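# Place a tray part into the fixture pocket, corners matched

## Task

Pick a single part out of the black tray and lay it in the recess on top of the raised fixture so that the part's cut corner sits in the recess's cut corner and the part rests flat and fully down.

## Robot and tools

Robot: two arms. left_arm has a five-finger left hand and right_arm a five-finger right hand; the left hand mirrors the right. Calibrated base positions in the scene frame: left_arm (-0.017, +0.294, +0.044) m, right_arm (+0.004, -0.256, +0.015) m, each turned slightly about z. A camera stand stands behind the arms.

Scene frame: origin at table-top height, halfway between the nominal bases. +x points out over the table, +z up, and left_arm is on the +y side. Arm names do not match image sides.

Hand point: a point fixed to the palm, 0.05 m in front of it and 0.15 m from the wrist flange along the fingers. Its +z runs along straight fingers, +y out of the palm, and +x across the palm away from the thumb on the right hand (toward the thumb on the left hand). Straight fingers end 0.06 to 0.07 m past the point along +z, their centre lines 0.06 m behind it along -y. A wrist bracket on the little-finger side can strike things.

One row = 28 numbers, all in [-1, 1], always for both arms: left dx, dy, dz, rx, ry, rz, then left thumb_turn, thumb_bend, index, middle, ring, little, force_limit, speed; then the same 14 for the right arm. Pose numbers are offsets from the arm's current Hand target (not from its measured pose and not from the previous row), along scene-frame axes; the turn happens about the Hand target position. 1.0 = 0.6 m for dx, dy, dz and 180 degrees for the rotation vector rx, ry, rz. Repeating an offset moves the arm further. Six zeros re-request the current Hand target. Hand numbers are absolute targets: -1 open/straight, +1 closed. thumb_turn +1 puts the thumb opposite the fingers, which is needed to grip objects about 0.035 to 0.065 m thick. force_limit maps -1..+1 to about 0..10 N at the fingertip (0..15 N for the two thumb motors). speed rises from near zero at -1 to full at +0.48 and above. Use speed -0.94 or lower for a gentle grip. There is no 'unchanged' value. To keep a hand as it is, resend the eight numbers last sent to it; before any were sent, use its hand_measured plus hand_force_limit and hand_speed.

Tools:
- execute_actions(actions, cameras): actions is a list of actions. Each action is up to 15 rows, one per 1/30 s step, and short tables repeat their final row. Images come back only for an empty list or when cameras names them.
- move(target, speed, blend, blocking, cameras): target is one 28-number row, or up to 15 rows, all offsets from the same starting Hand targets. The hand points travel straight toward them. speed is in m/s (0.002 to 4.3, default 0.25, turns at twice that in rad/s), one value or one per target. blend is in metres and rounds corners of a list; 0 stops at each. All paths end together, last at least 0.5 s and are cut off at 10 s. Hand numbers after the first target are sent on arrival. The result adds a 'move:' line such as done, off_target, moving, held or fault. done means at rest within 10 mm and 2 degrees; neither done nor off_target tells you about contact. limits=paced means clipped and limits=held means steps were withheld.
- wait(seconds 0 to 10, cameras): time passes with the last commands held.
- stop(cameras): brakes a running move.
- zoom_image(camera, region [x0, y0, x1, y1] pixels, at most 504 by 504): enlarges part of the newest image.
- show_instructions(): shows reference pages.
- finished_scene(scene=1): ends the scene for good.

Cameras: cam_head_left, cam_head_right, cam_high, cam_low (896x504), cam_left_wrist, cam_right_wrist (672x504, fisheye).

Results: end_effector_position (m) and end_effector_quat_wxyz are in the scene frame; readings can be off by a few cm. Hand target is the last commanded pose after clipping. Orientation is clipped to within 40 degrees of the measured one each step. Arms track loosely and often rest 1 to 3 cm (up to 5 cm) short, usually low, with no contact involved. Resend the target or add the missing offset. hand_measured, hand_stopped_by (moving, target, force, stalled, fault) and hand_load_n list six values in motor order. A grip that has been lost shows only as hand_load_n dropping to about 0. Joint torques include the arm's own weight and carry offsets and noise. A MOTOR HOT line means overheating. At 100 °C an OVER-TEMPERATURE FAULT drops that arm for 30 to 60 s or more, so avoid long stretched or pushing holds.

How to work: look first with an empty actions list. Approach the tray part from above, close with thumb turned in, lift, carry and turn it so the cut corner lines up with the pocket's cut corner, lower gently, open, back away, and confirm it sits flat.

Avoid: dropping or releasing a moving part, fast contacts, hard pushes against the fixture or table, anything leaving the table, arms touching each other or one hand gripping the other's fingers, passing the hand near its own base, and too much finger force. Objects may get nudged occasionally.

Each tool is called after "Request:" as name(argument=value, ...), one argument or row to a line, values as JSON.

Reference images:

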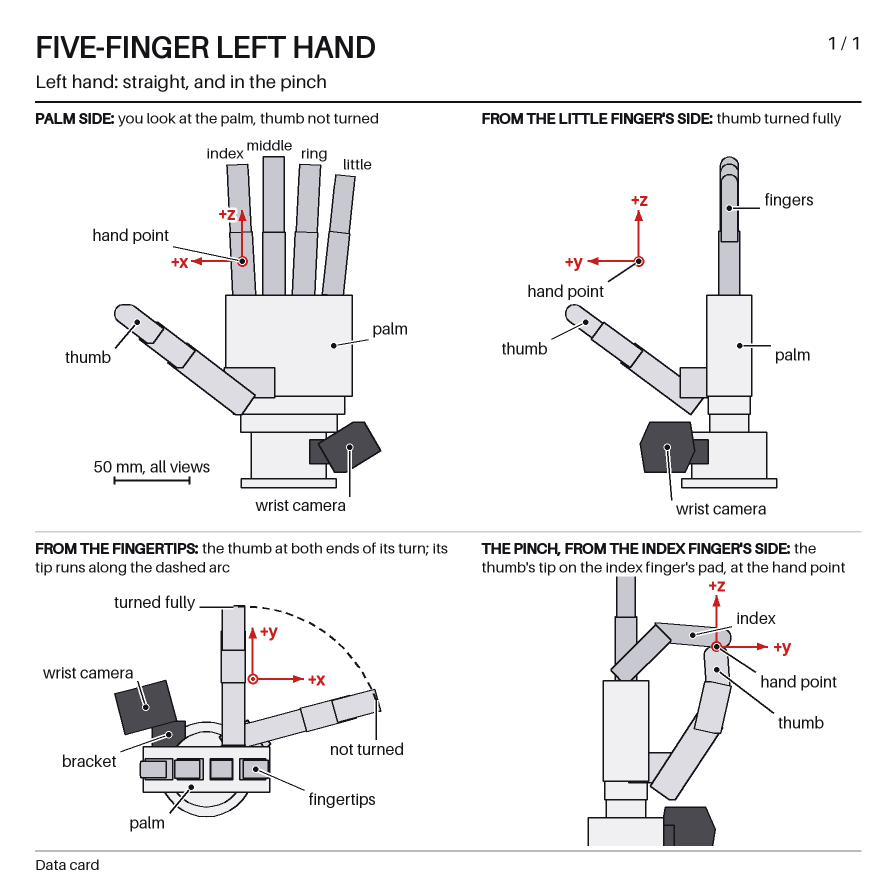

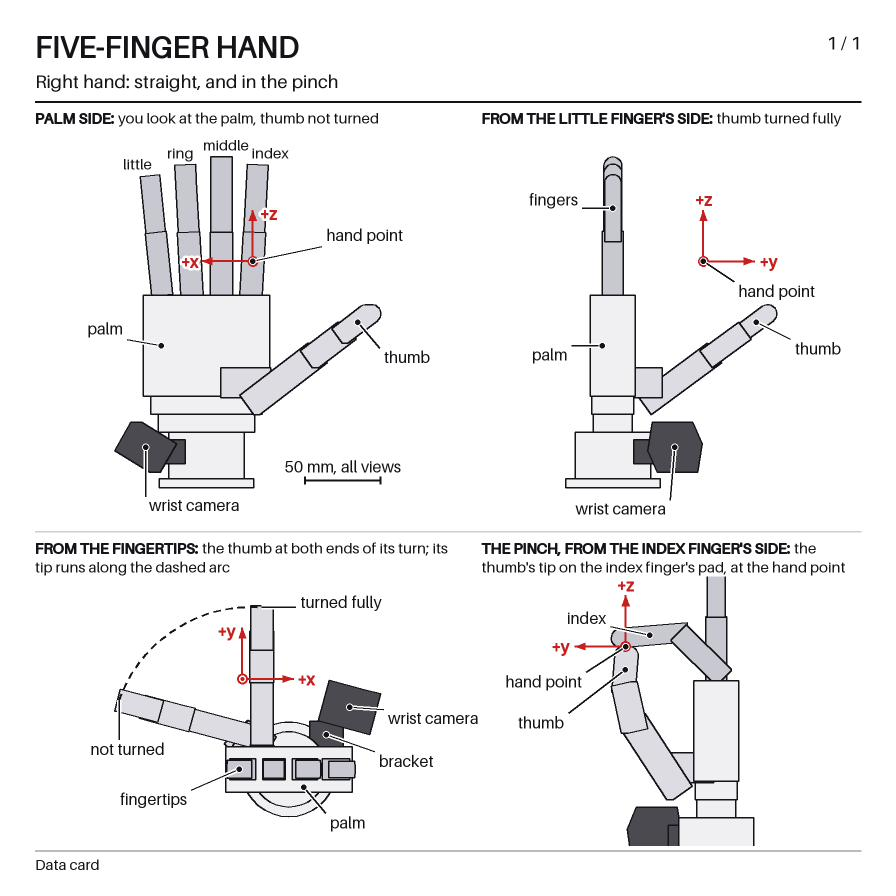

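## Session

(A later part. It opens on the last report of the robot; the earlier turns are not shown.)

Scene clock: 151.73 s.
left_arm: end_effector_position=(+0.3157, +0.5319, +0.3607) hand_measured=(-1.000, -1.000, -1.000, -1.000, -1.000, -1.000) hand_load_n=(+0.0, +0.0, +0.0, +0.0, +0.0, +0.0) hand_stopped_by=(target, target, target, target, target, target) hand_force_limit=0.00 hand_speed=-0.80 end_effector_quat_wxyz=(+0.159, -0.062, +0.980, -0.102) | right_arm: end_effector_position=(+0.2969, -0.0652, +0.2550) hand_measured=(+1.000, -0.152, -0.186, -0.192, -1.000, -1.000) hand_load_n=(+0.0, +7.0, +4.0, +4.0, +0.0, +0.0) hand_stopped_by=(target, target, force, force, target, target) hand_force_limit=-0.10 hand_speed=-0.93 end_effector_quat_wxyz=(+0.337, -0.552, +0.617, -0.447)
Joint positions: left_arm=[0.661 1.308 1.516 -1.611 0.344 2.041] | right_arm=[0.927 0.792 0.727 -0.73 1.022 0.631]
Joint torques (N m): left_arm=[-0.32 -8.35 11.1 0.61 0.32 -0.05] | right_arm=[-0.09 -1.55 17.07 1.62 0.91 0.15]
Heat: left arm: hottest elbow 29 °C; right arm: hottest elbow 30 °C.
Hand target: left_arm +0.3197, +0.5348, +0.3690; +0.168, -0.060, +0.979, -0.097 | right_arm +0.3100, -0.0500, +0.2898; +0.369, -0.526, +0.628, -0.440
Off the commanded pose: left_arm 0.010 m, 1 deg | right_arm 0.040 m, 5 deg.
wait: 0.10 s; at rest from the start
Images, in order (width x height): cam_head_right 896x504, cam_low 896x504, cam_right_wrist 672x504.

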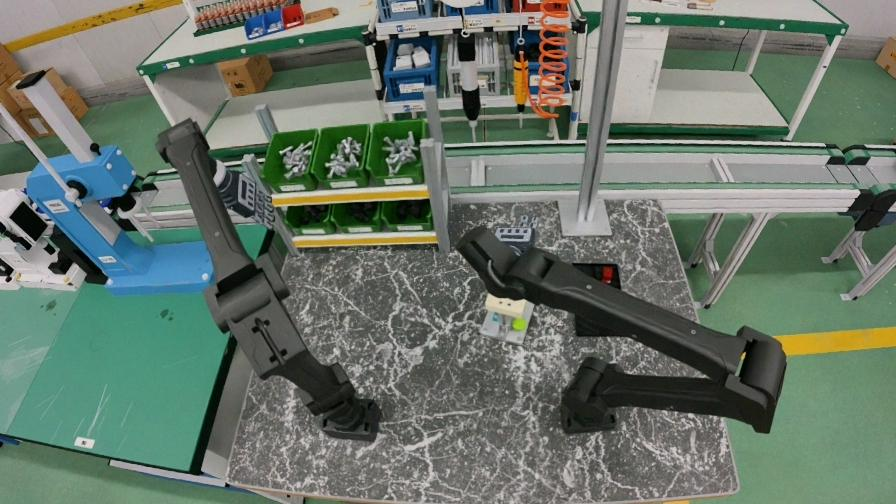

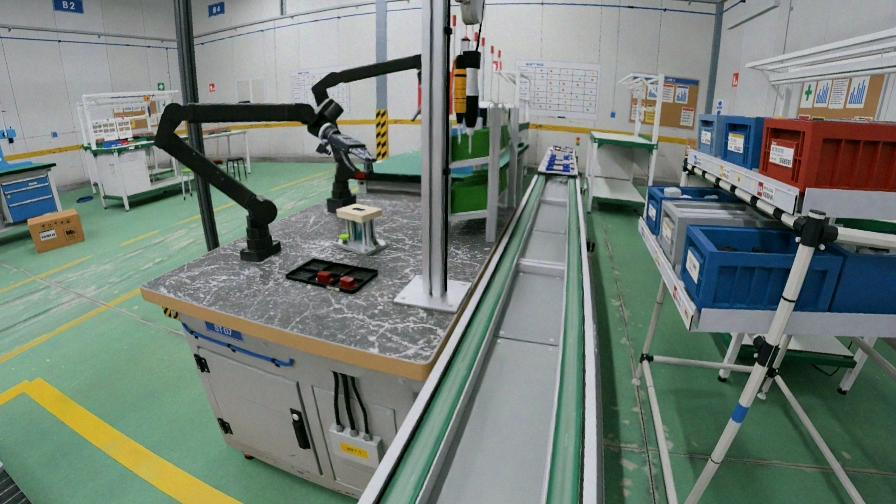

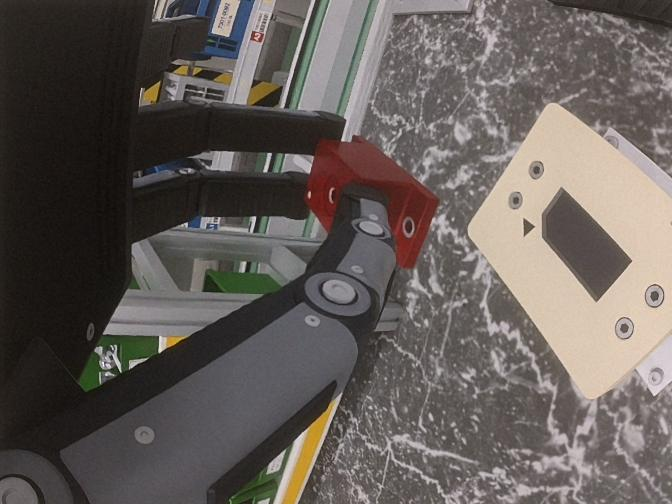

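Request:
move(
  target=[0,0,0,0,0,0,-1,-1,-1,-1,-1,-1,0,-0.8,-0.0167,-0.008,-0.05,0.0286,-0.014,-0.0406,1,-0.15,0.06,0.06,-1,-1,-0.1,-0.93],
  speed=0.06,
  cameras=["cam_right_wrist","cam_low"],
)

Scene clock: 162.17 s.
left_arm: end_effector_position=(+0.3157, +0.5319, +0.3607) hand_measured=(-1.000, -1.000, -1.000, -1.000, -1.000, -1.000) hand_load_n=(+0.0, +0.0, +0.0, +0.0, +0.0, +0.0) hand_stopped_by=(target, target, target, target, target, target) hand_force_limit=0.00 hand_speed=-0.80 end_effector_quat_wxyz=(+0.159, -0.062, +0.980, -0.102) | right_arm: end_effector_position=(+0.3000, -0.0585, +0.2592) hand_measured=(+1.000, -0.152, -0.186, -0.192, -1.000, -1.000) hand_load_n=(-0.5, +7.0, +4.0, +4.0, +0.0, +0.0) hand_stopped_by=(target, target, force, force, target, target) hand_force_limit=-0.10 hand_speed=-0.93 end_effector_quat_wxyz=(+0.376, -0.459, +0.670, -0.445)
Joint positions: left_arm=[0.661 1.308 1.516 -1.611 0.344 2.041] | right_arm=[0.976 0.825 0.727 -0.788 1.144 0.939]
Joint torques (N m): left_arm=[-0.21 -8.35 11.1 0.64 0.32 -0.05] | right_arm=[0.91 -1.73 11.45 0.62 1.02 0.19]
Heat: left arm: hottest elbow 29 °C; right arm: hottest elbow 30 °C.
Hand target: left_arm +0.3197, +0.5348, +0.3690; +0.168, -0.060, +0.979, -0.097 | right_arm +0.2999, -0.0547, +0.2599; +0.377, -0.458, +0.671, -0.445
Off the commanded pose: left_arm 0.010 m, 1 deg | right_arm 0.004 m, 0 deg.
move: done
Images, in order (width x height): cam_low 896x504, cam_right_wrist 672x504.

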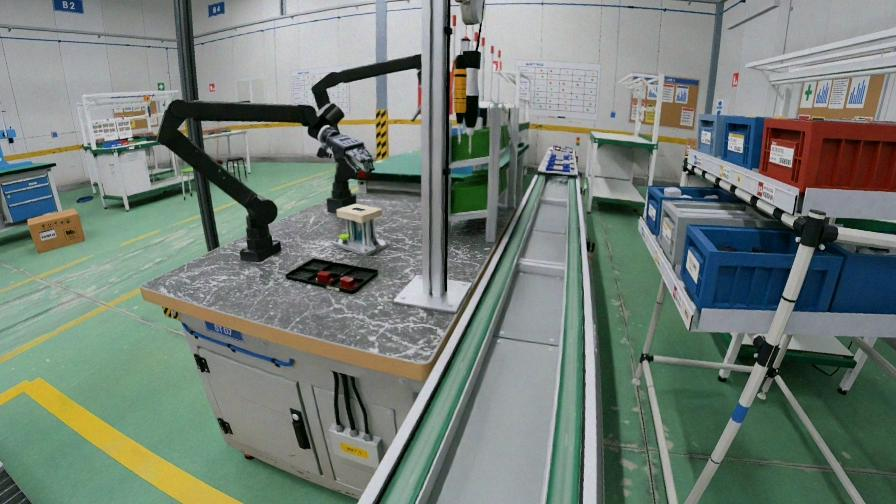

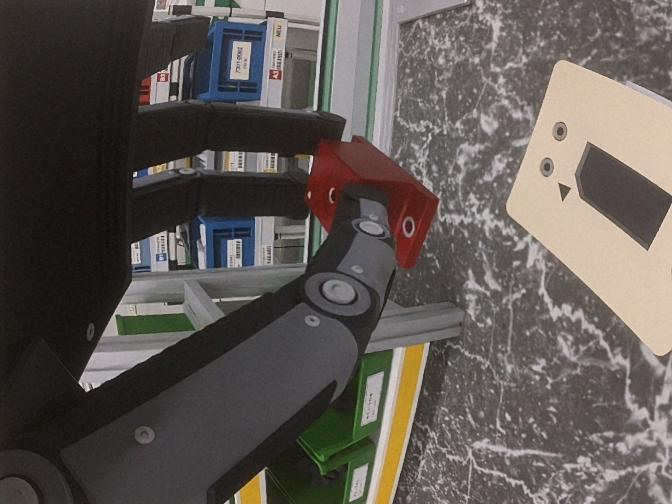

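Request:
move(
  target=[0,0,0,0,0,0,-1,-1,-1,-1,-1,-1,0,-0.8,-0.025,-0.019,-0.057,-0.0193,0.0151,0.0015,1,-0.15,0.06,0.06,-1,-1,-0.1,-0.93],
  speed=0.06,
  cameras=["cam_right_wrist"],
)

Scene clock: 165.20 s.
left_arm: end_effector_position=(+0.3157, +0.5319, +0.3607) hand_measured=(-1.000, -1.000, -1.000, -1.000, -1.000, -1.000) hand_load_n=(+0.0, +0.0, +0.0, +0.0, +0.0, +0.0) hand_stopped_by=(target, target, target, target, target, target) hand_force_limit=0.00 hand_speed=-0.80 end_effector_quat_wxyz=(+0.159, -0.062, +0.980, -0.102) | right_arm: end_effector_position=(+0.2849, -0.0698, +0.2242) hand_measured=(+1.000, -0.152, -0.186, -0.192, -1.000, -1.000) hand_load_n=(-0.5, +6.5, +4.0, +4.0, +0.0, -0.5) hand_stopped_by=(target, target, force, force, target, target) hand_force_limit=-0.10 hand_speed=-0.93 end_effector_quat_wxyz=(+0.346, -0.483, +0.665, -0.453)
Joint positions: left_arm=[0.661 1.308 1.516 -1.611 0.344 2.041] | right_arm=[1 0.83 0.671 -0.852 1.146 0.992]
Joint torques (N m): left_arm=[-0.21 -8.41 11.04 0.64 0.32 -0.06] | right_arm=[0.91 -1.61 11.34 0.49 1.11 0.19]
Heat: left arm: hottest elbow 29 °C; right arm: hottest elbow 30 °C.
Hand target: left_arm +0.3197, +0.5348, +0.3690; +0.168, -0.060, +0.979, -0.097 | right_arm +0.2850, -0.0661, +0.2257; +0.348, -0.481, +0.665, -0.453
Off the commanded pose: left_arm 0.010 m, 1 deg | right_arm 0.004 m, 0 deg.
move: done
Images, in order (width x height): cam_right_wrist 672x504.

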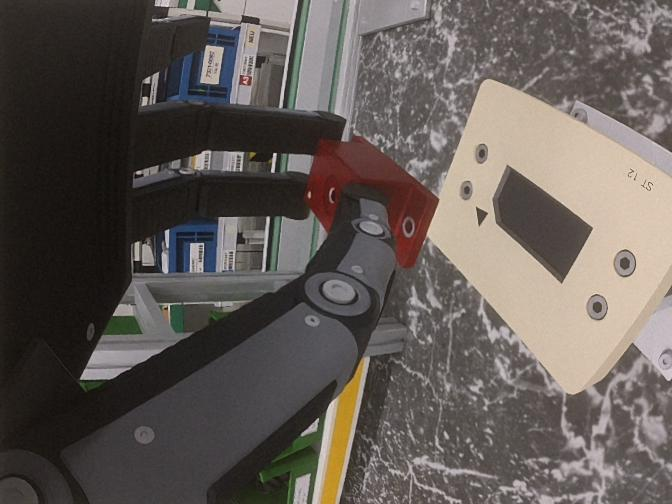

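Request:
zoom_image(
  camera="cam_right_wrist",
  region=[400, 80, 672, 400],
)

Request:
zoom_image(
  camera="cam_right_wrist",
  region=[290, 120, 450, 280],
)

Scaled by 1.575 from the camera's 672x504 image, which has a finer 960x720 frame.

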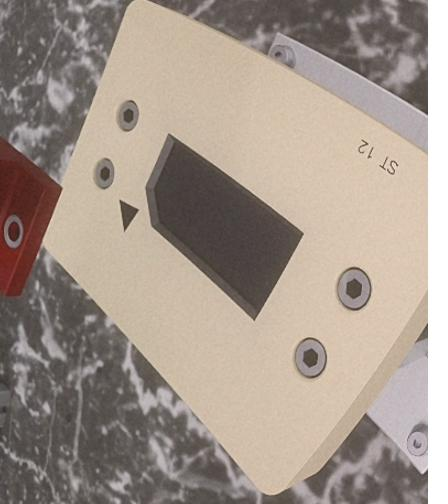

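Scaled by 3.150 from the camera's 672x504 image, which has a finer 960x720 frame.

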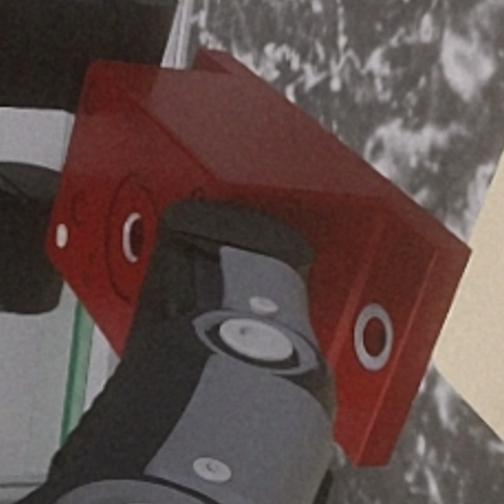

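Request:
move(
  target=[0,0,0,0,0,0,-1,-1,-1,-1,-1,-1,0,-0.8,-0.0083,-0.0017,-0.072,0,0,0,1,-0.15,0.06,0.06,-1,-1,-0.1,-0.93],
  speed=0.06,
  cameras=["cam_right_wrist","cam_low","cam_head_right"],
)

Request:
zoom_image(
  camera="cam_right_wrist",
  region=[380, 60, 672, 400],
)

Request:
zoom_image(
  camera="cam_low",
  region=[300, 120, 420, 260],
)

Scene clock: 173.93 s.
left_arm: end_effector_position=(+0.3157, +0.5319, +0.3607) hand_measured=(-1.000, -1.000, -1.000, -1.000, -1.000, -1.000) hand_load_n=(+0.0, +0.0, +0.0, +0.0, +0.0, +0.0) hand_stopped_by=(target, target, target, target, target, target) hand_force_limit=0.00 hand_speed=-0.80 end_effector_quat_wxyz=(+0.159, -0.062, +0.980, -0.102) | right_arm: end_effector_position=(+0.2777, -0.0743, +0.1790) hand_measured=(+1.000, -0.152, -0.186, -0.192, -1.000, -1.000) hand_load_n=(-0.5, +7.0, +4.0, +3.5, -0.5, +0.0) hand_stopped_by=(target, target, force, force, target, target) hand_force_limit=-0.10 hand_speed=-0.93 end_effector_quat_wxyz=(+0.338, -0.488, +0.662, -0.457)
Joint positions: left_arm=[0.661 1.308 1.516 -1.611 0.344 2.041] | right_arm=[1.017 0.86 0.574 -0.782 1.154 1.03]
Joint torques (N m): left_arm=[-0.32 -8.47 11.07 0.61 0.32 -0.06] | right_arm=[0.85 -1.67 10.89 1.18 1.15 0.16]
Heat: left arm: hottest elbow 29 °C; right arm: hottest elbow 30 °C.
Hand target: left_arm +0.3197, +0.5348, +0.3690; +0.168, -0.060, +0.979, -0.097 | right_arm +0.2800, -0.0672, +0.1824; +0.348, -0.481, +0.665, -0.453
Off the commanded pose: left_arm 0.010 m, 1 deg | right_arm 0.008 m, 2 deg.
move: done
Images, in order (width x height): cam_head_right 896x504, cam_low 896x504, cam_right_wrist 672x504.

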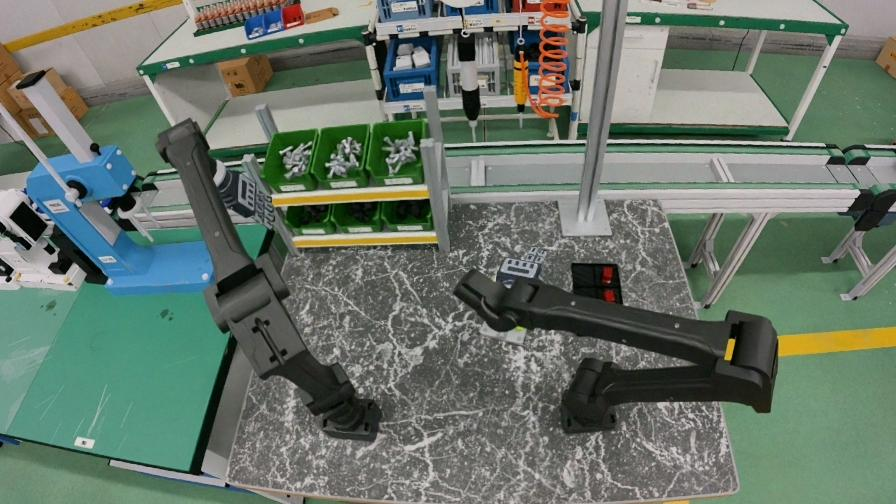

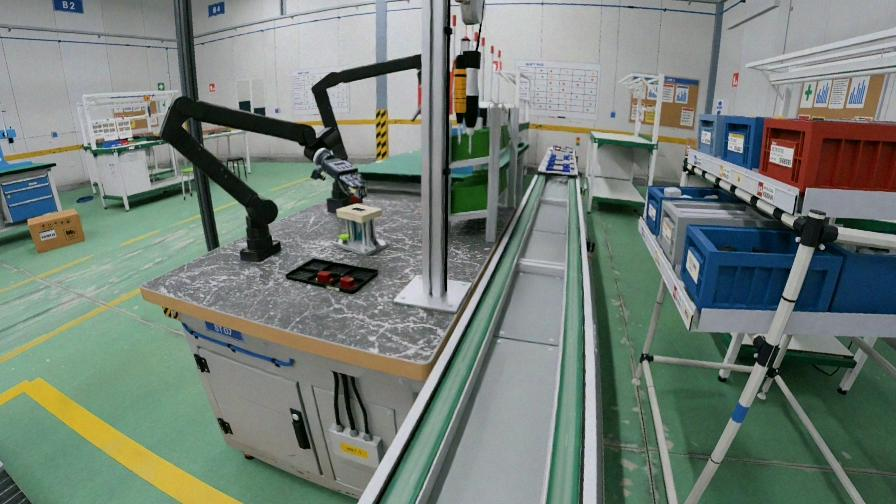

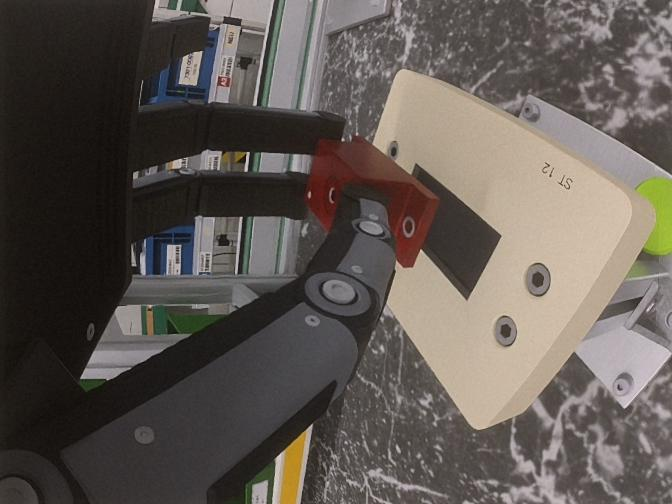

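Scaled by 1.482 from the camera's 672x504 image, which has a finer 960x720 frame.

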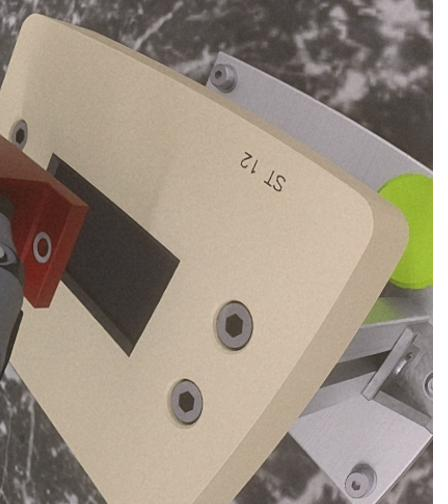

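Scaled by 3.600 from the camera's 896x504 image, which has a finer 1280x720 frame.

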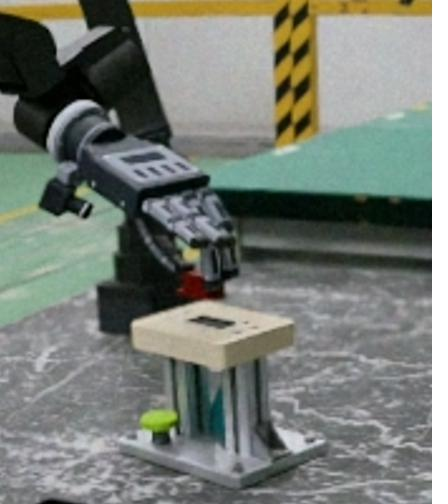

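Request:
zoom_image(
  camera="cam_low",
  region=[330, 180, 390, 230],
)

Request:
zoom_image(
  camera="cam_right_wrist",
  region=[300, 125, 450, 275],
)

Scaled by 8.400 from the camera's 896x504 image, which has a finer 1280x720 frame.

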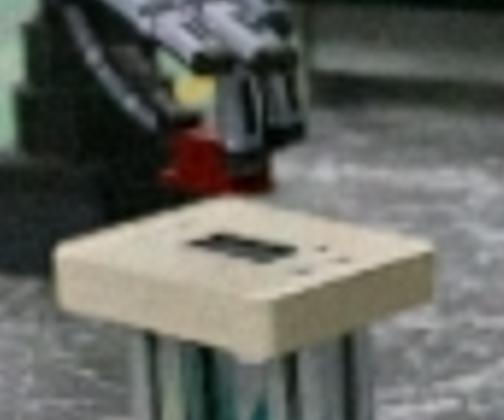

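Scaled by 3.360 from the camera's 672x504 image, which has a finer 960x720 frame.

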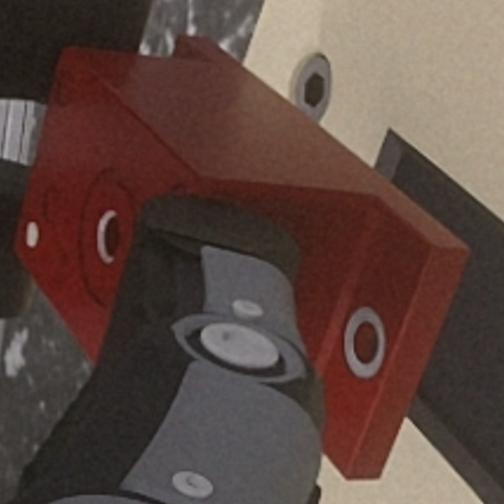

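Request:
wait(
  seconds=0,
  cameras=["all"],
)

Request:
zoom_image(
  camera="cam_head_right",
  region=[560, 250, 640, 320],
)

Request:
zoom_image(
  camera="cam_right_wrist",
  region=[300, 130, 380, 210],
)

Scene clock: 189.10 s.
left_arm: end_effector_position=(+0.3157, +0.5319, +0.3607) hand_measured=(-1.000, -1.000, -1.000, -1.000, -1.000, -1.000) hand_load_n=(+0.0, +0.0, +0.0, +0.0, +0.5, +0.0) hand_stopped_by=(target, target, target, target, target, target) hand_force_limit=0.00 hand_speed=-0.80 end_effector_quat_wxyz=(+0.159, -0.062, +0.980, -0.102) | right_arm: end_effector_position=(+0.2777, -0.0742, +0.1791) hand_measured=(+1.000, -0.152, -0.186, -0.192, -1.000, -1.000) hand_load_n=(+0.0, +7.0, +4.0, +4.0, +0.0, +0.0) hand_stopped_by=(target, target, force, force, target, target) hand_force_limit=-0.10 hand_speed=-0.93 end_effector_quat_wxyz=(+0.338, -0.488, +0.663, -0.457)
Joint positions: left_arm=[0.661 1.308 1.516 -1.611 0.344 2.041] | right_arm=[1.017 0.86 0.574 -0.782 1.154 1.031]
Joint torques (N m): left_arm=[-0.21 -8.41 11.08 0.59 0.32 -0.06] | right_arm=[0.79 -1.61 10.91 1.25 1.14 0.16]
Heat: left arm: hottest elbow 29 °C; right arm: hottest elbow 28 °C.
Hand target: left_arm +0.3197, +0.5348, +0.3690; +0.168, -0.060, +0.979, -0.097 | right_arm +0.2800, -0.0671, +0.1824; +0.348, -0.481, +0.665, -0.453
Off the commanded pose: left_arm 0.010 m, 1 deg | right_arm 0.008 m, 2 deg.

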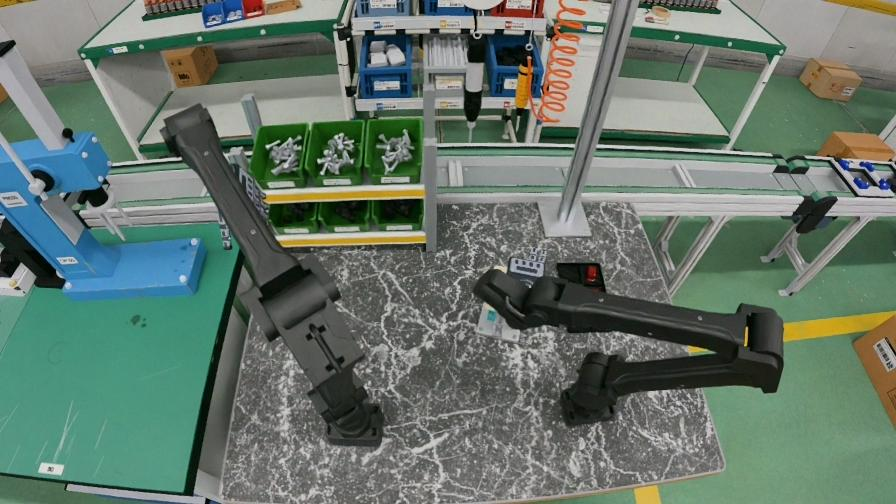

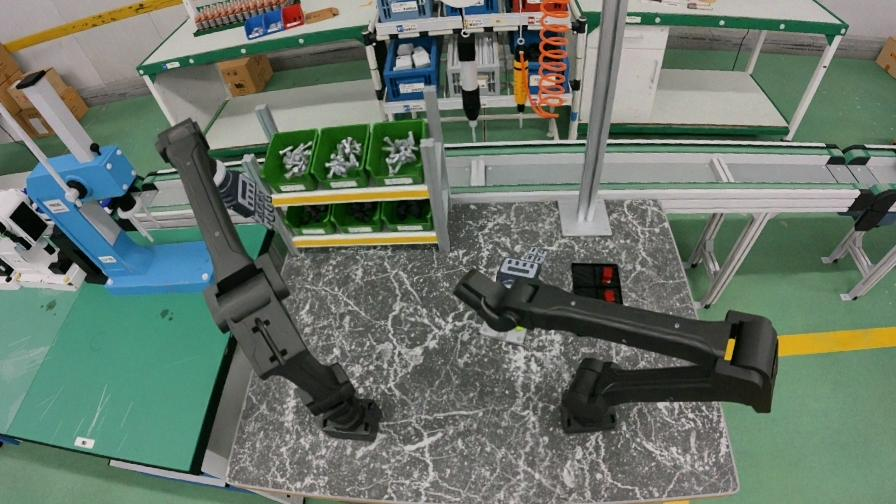

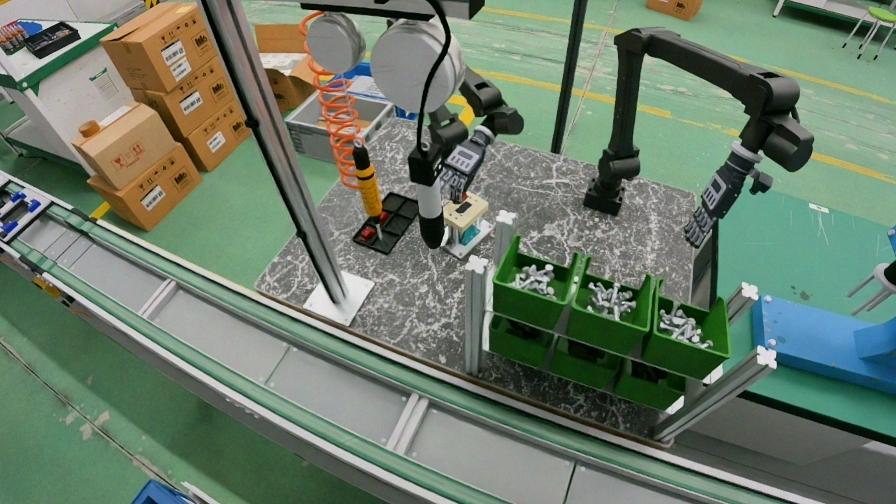

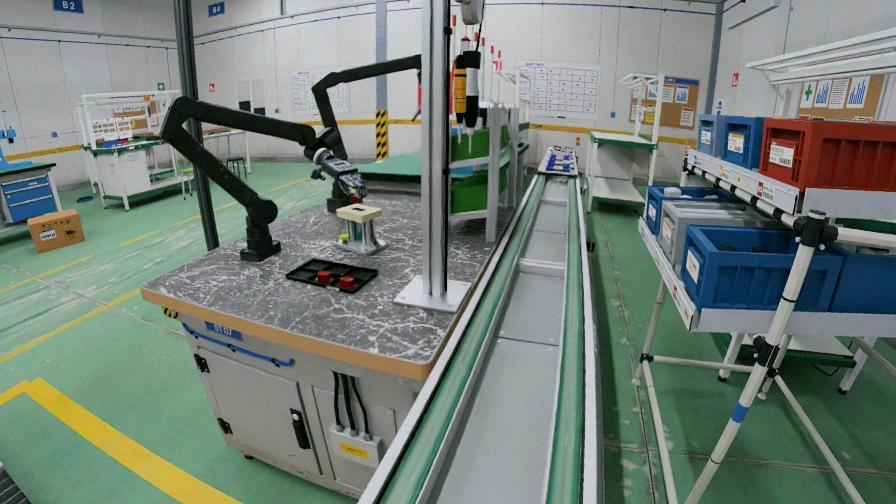

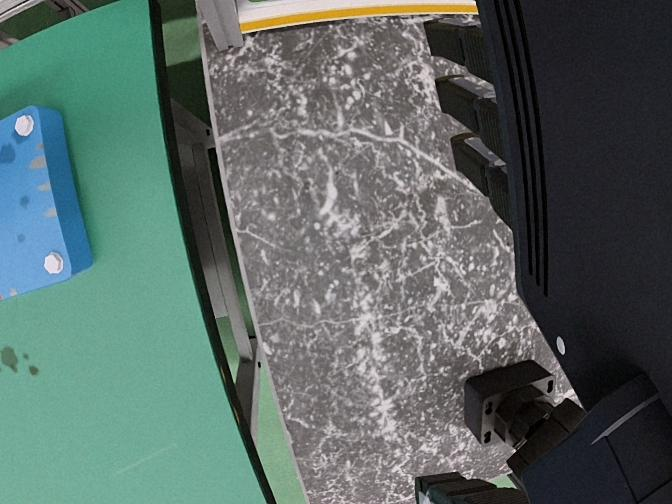

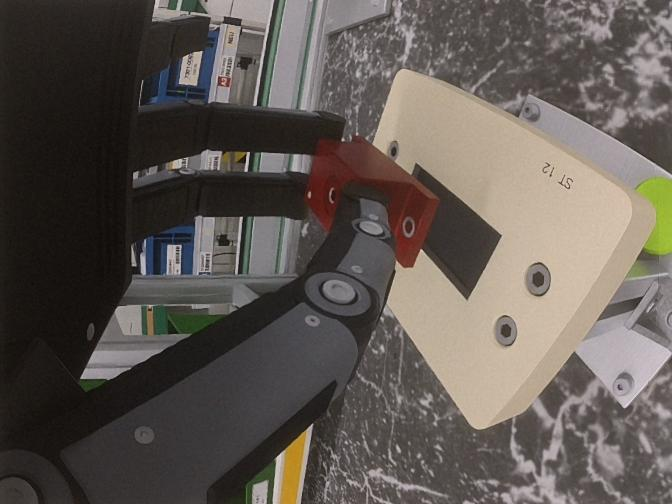

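Scaled by 6.300 from the camera's 896x504 image, which has a finer 1280x720 frame.

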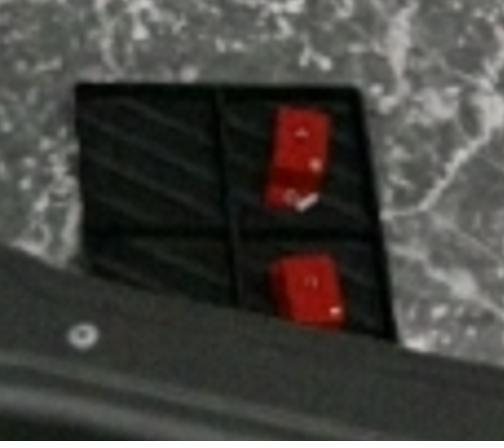

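Scaled by 6.300 from the camera's 672x504 image, which has a finer 960x720 frame.

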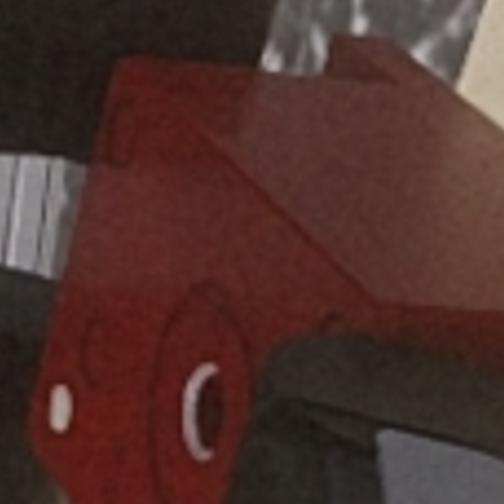

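Request:
zoom_image(
  camera="cam_low",
  region=[345, 190, 375, 215],
)

Request:
zoom_image(
  camera="cam_high",
  region=[430, 170, 500, 230],
)

Scaled by 16.800 from the camera's 896x504 image, which has a finer 1280x720 frame.

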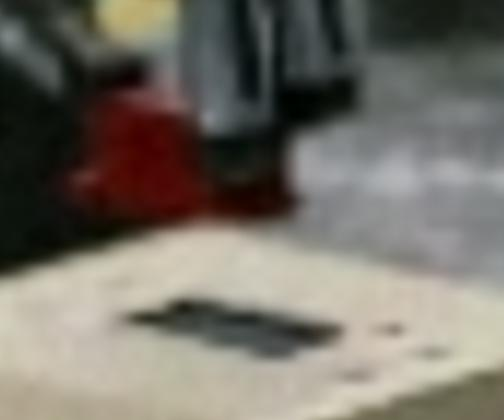

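Scaled by 7.200 from the camera's 896x504 image, which has a finer 1280x720 frame.

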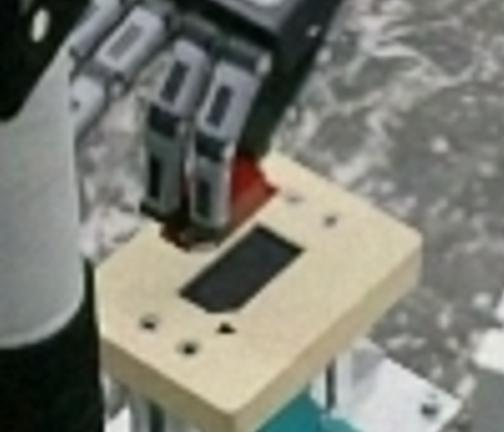

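Request:
move(
  target=[0,0,0,0,0,0,-1,-1,-1,-1,-1,-1,0,-0.8,-0.0172,0.0105,-0.0133,0.0054,-0.0034,-0.0073,1,-0.15,0.06,0.06,-1,-1,-0.1,-0.93],
  speed=0.04,
  cameras=["cam_right_wrist","cam_low","cam_high"],
)

Request:
zoom_image(
  camera="cam_right_wrist",
  region=[300, 120, 480, 320],
)

Request:
zoom_image(
  camera="cam_high",
  region=[430, 170, 500, 230],
)

Request:
zoom_image(
  camera="cam_low",
  region=[335, 185, 375, 215],
)

Scene clock: 202.17 s.
left_arm: end_effector_position=(+0.3157, +0.5319, +0.3607) hand_measured=(-1.000, -1.000, -1.000, -1.000, -1.000, -1.000) hand_load_n=(+0.0, +0.0, +0.0, +0.0, +0.0, +0.0) hand_stopped_by=(target, target, target, target, target, target) hand_force_limit=0.00 hand_speed=-0.80 end_effector_quat_wxyz=(+0.159, -0.062, +0.980, -0.102) | right_arm: end_effector_position=(+0.2681, -0.0672, +0.1686) hand_measured=(+1.000, -0.152, -0.186, -0.192, -1.000, -1.000) hand_load_n=(-0.5, +7.0, +4.0, +4.0, +0.0, +0.0) hand_stopped_by=(target, target, force, force, target, target) hand_force_limit=-0.10 hand_speed=-0.93 end_effector_quat_wxyz=(+0.345, -0.472, +0.672, -0.455)
Joint positions: left_arm=[0.661 1.308 1.516 -1.611 0.344 2.041] | right_arm=[1.075 0.907 0.574 -0.873 1.19 1.218]
Joint torques (N m): left_arm=[-0.26 -8.35 11.06 0.59 0.32 -0.05] | right_arm=[0.85 -1.79 11.59 0.24 1.23 0.17]
Heat: left arm: hottest elbow 29 °C; right arm: hottest elbow 28 °C.
Hand target: left_arm +0.3197, +0.5348, +0.3690; +0.168, -0.060, +0.979, -0.097 | right_arm +0.2697, -0.0609, +0.1745; +0.351, -0.468, +0.672, -0.454
Off the commanded pose: left_arm 0.010 m, 1 deg | right_arm 0.009 m, 1 deg.
move: done
Images, in order (width x height): cam_high 896x504, cam_low 896x504, cam_right_wrist 672x504.

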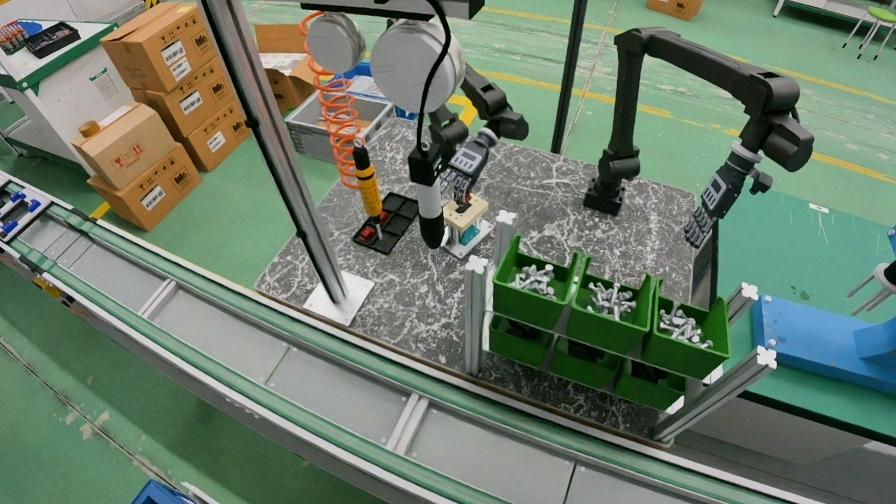

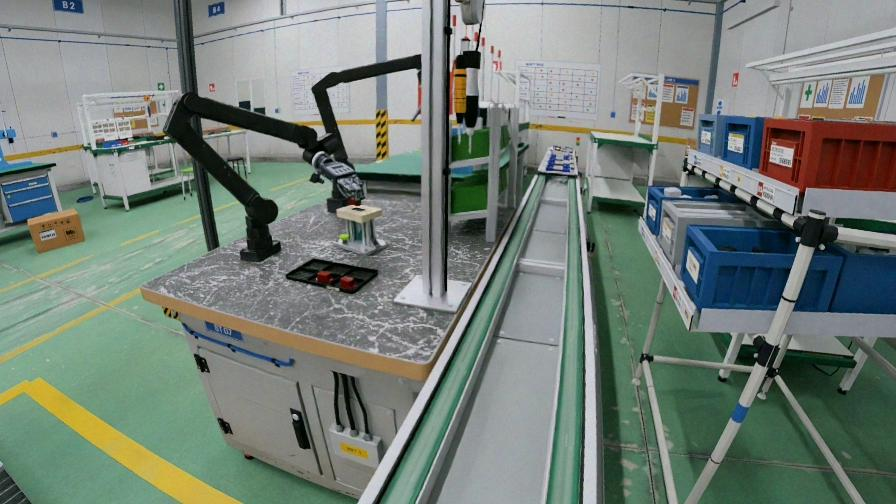

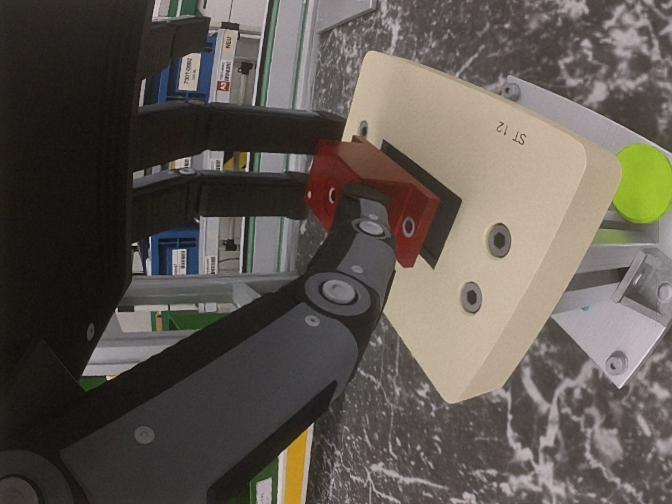

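Scaled by 2.520 from the camera's 672x504 image, which has a finer 960x720 frame.

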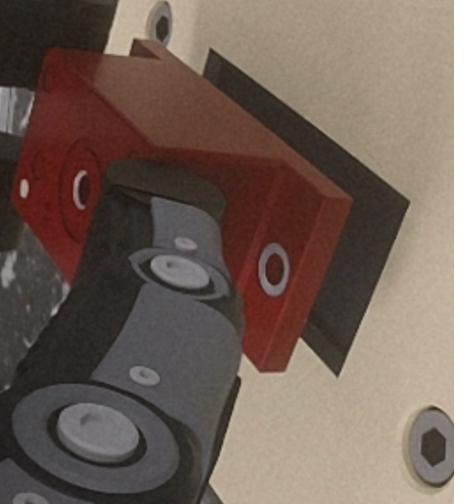

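Scaled by 7.200 from the camera's 896x504 image, which has a finer 1280x720 frame.

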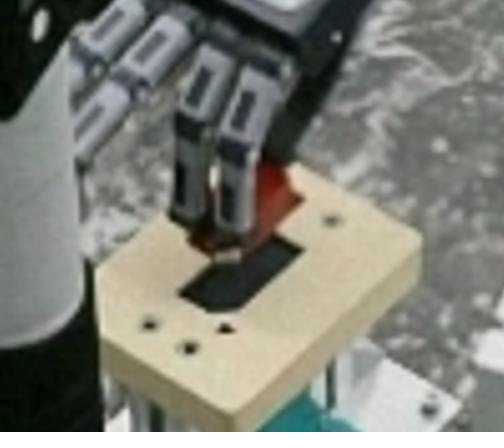

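Scaled by 12.600 from the camera's 896x504 image, which has a finer 1280x720 frame.

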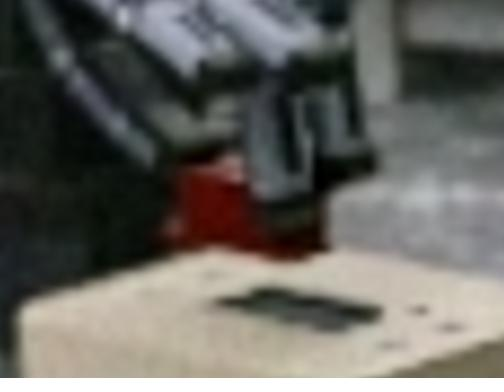

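Request:
move(
  target=[0,0,0,0,0,0,-1,-1,-1,-1,-1,-1,0,-0.8,0,0,-0.0083,0,0,0,1,-0.15,0.06,0.06,-1,-1,-0.1,-0.93],
  speed=0.03,
  cameras=["cam_right_wrist","cam_high"],
)

Request:
zoom_image(
  camera="cam_right_wrist",
  region=[340, 120, 480, 280],
)

Request:
zoom_image(
  camera="cam_high",
  region=[440, 185, 480, 220],
)

Scene clock: 219.60 s.
left_arm: end_effector_position=(+0.3157, +0.5319, +0.3607) hand_measured=(-1.000, -1.000, -1.000, -1.000, -1.000, -1.000) hand_load_n=(+0.0, +0.0, +0.0, +0.0, +0.0, +0.0) hand_stopped_by=(target, target, target, target, target, target) hand_force_limit=0.00 hand_speed=-0.80 end_effector_quat_wxyz=(+0.159, -0.062, +0.980, -0.102) | right_arm: end_effector_position=(+0.2683, -0.0670, +0.1669) hand_measured=(+1.000, -0.152, -0.186, -0.192, -1.000, -1.000) hand_load_n=(-0.5, +7.0, +4.0, +3.5, +0.0, +0.0) hand_stopped_by=(target, target, force, force, target, target) hand_force_limit=-0.10 hand_speed=-0.93 end_effector_quat_wxyz=(+0.343, -0.473, +0.671, -0.456)
Joint positions: left_arm=[0.661 1.308 1.516 -1.611 0.344 2.041] | right_arm=[1.075 0.915 0.574 -0.873 1.19 1.22]
Joint torques (N m): left_arm=[-0.15 -8.47 11.08 0.64 0.32 -0.06] | right_arm=[0.85 -1.79 10.66 0.75 1.24 0.13]
Heat: left arm: hottest elbow 29 °C; right arm: hottest elbow 27 °C.
Hand target: left_arm +0.3197, +0.5348, +0.3690; +0.168, -0.060, +0.979, -0.097 | right_arm +0.2697, -0.0609, +0.1695; +0.351, -0.468, +0.672, -0.454
Off the commanded pose: left_arm 0.010 m, 1 deg | right_arm 0.007 m, 1 deg.
move: done
Images, in order (width x height): cam_high 896x504, cam_right_wrist 672x504.

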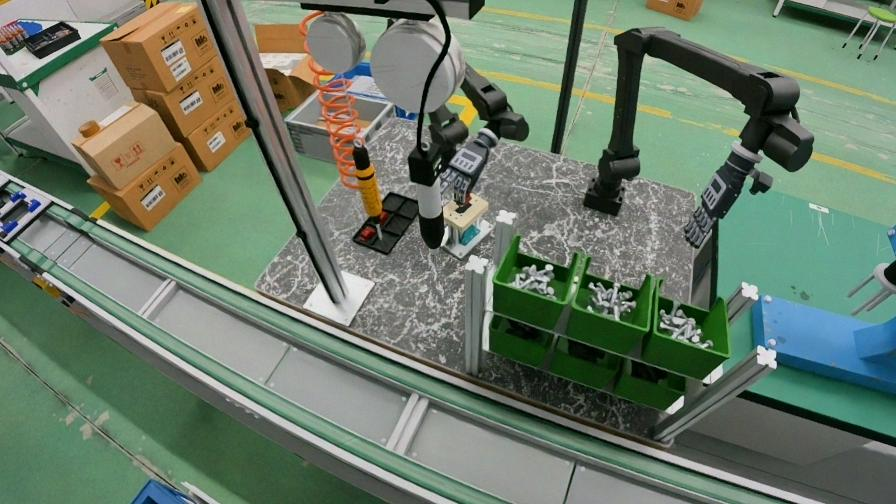

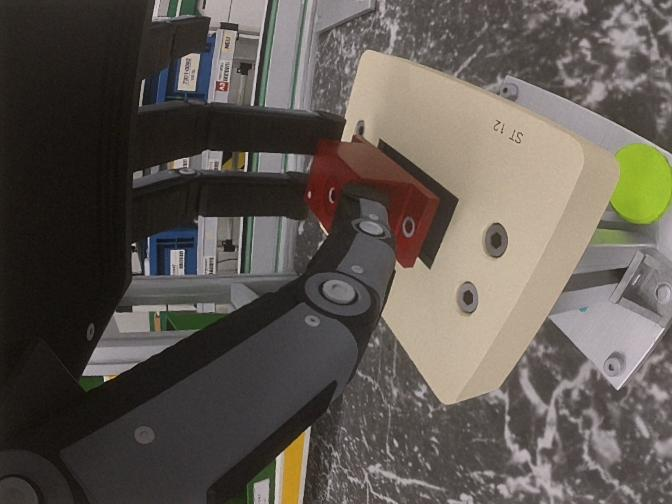

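Scaled by 3.150 from the camera's 672x504 image, which has a finer 960x720 frame.

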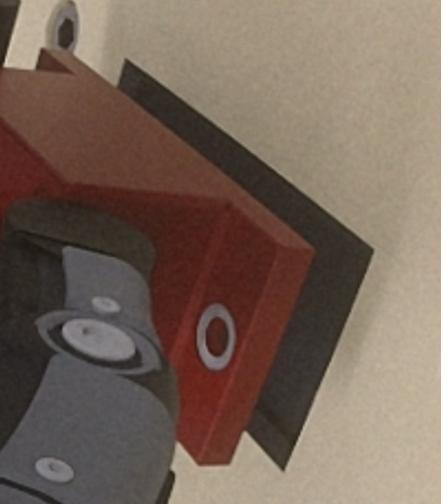

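Scaled by 12.600 from the camera's 896x504 image, which has a finer 1280x720 frame.

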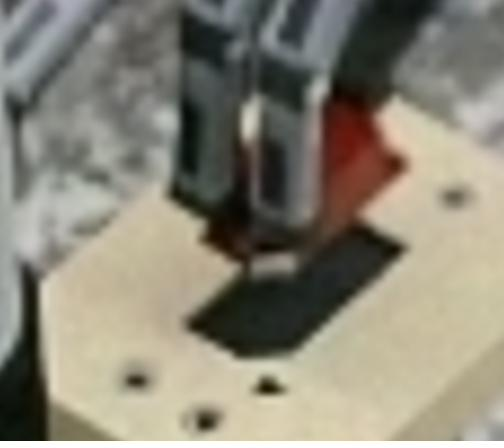

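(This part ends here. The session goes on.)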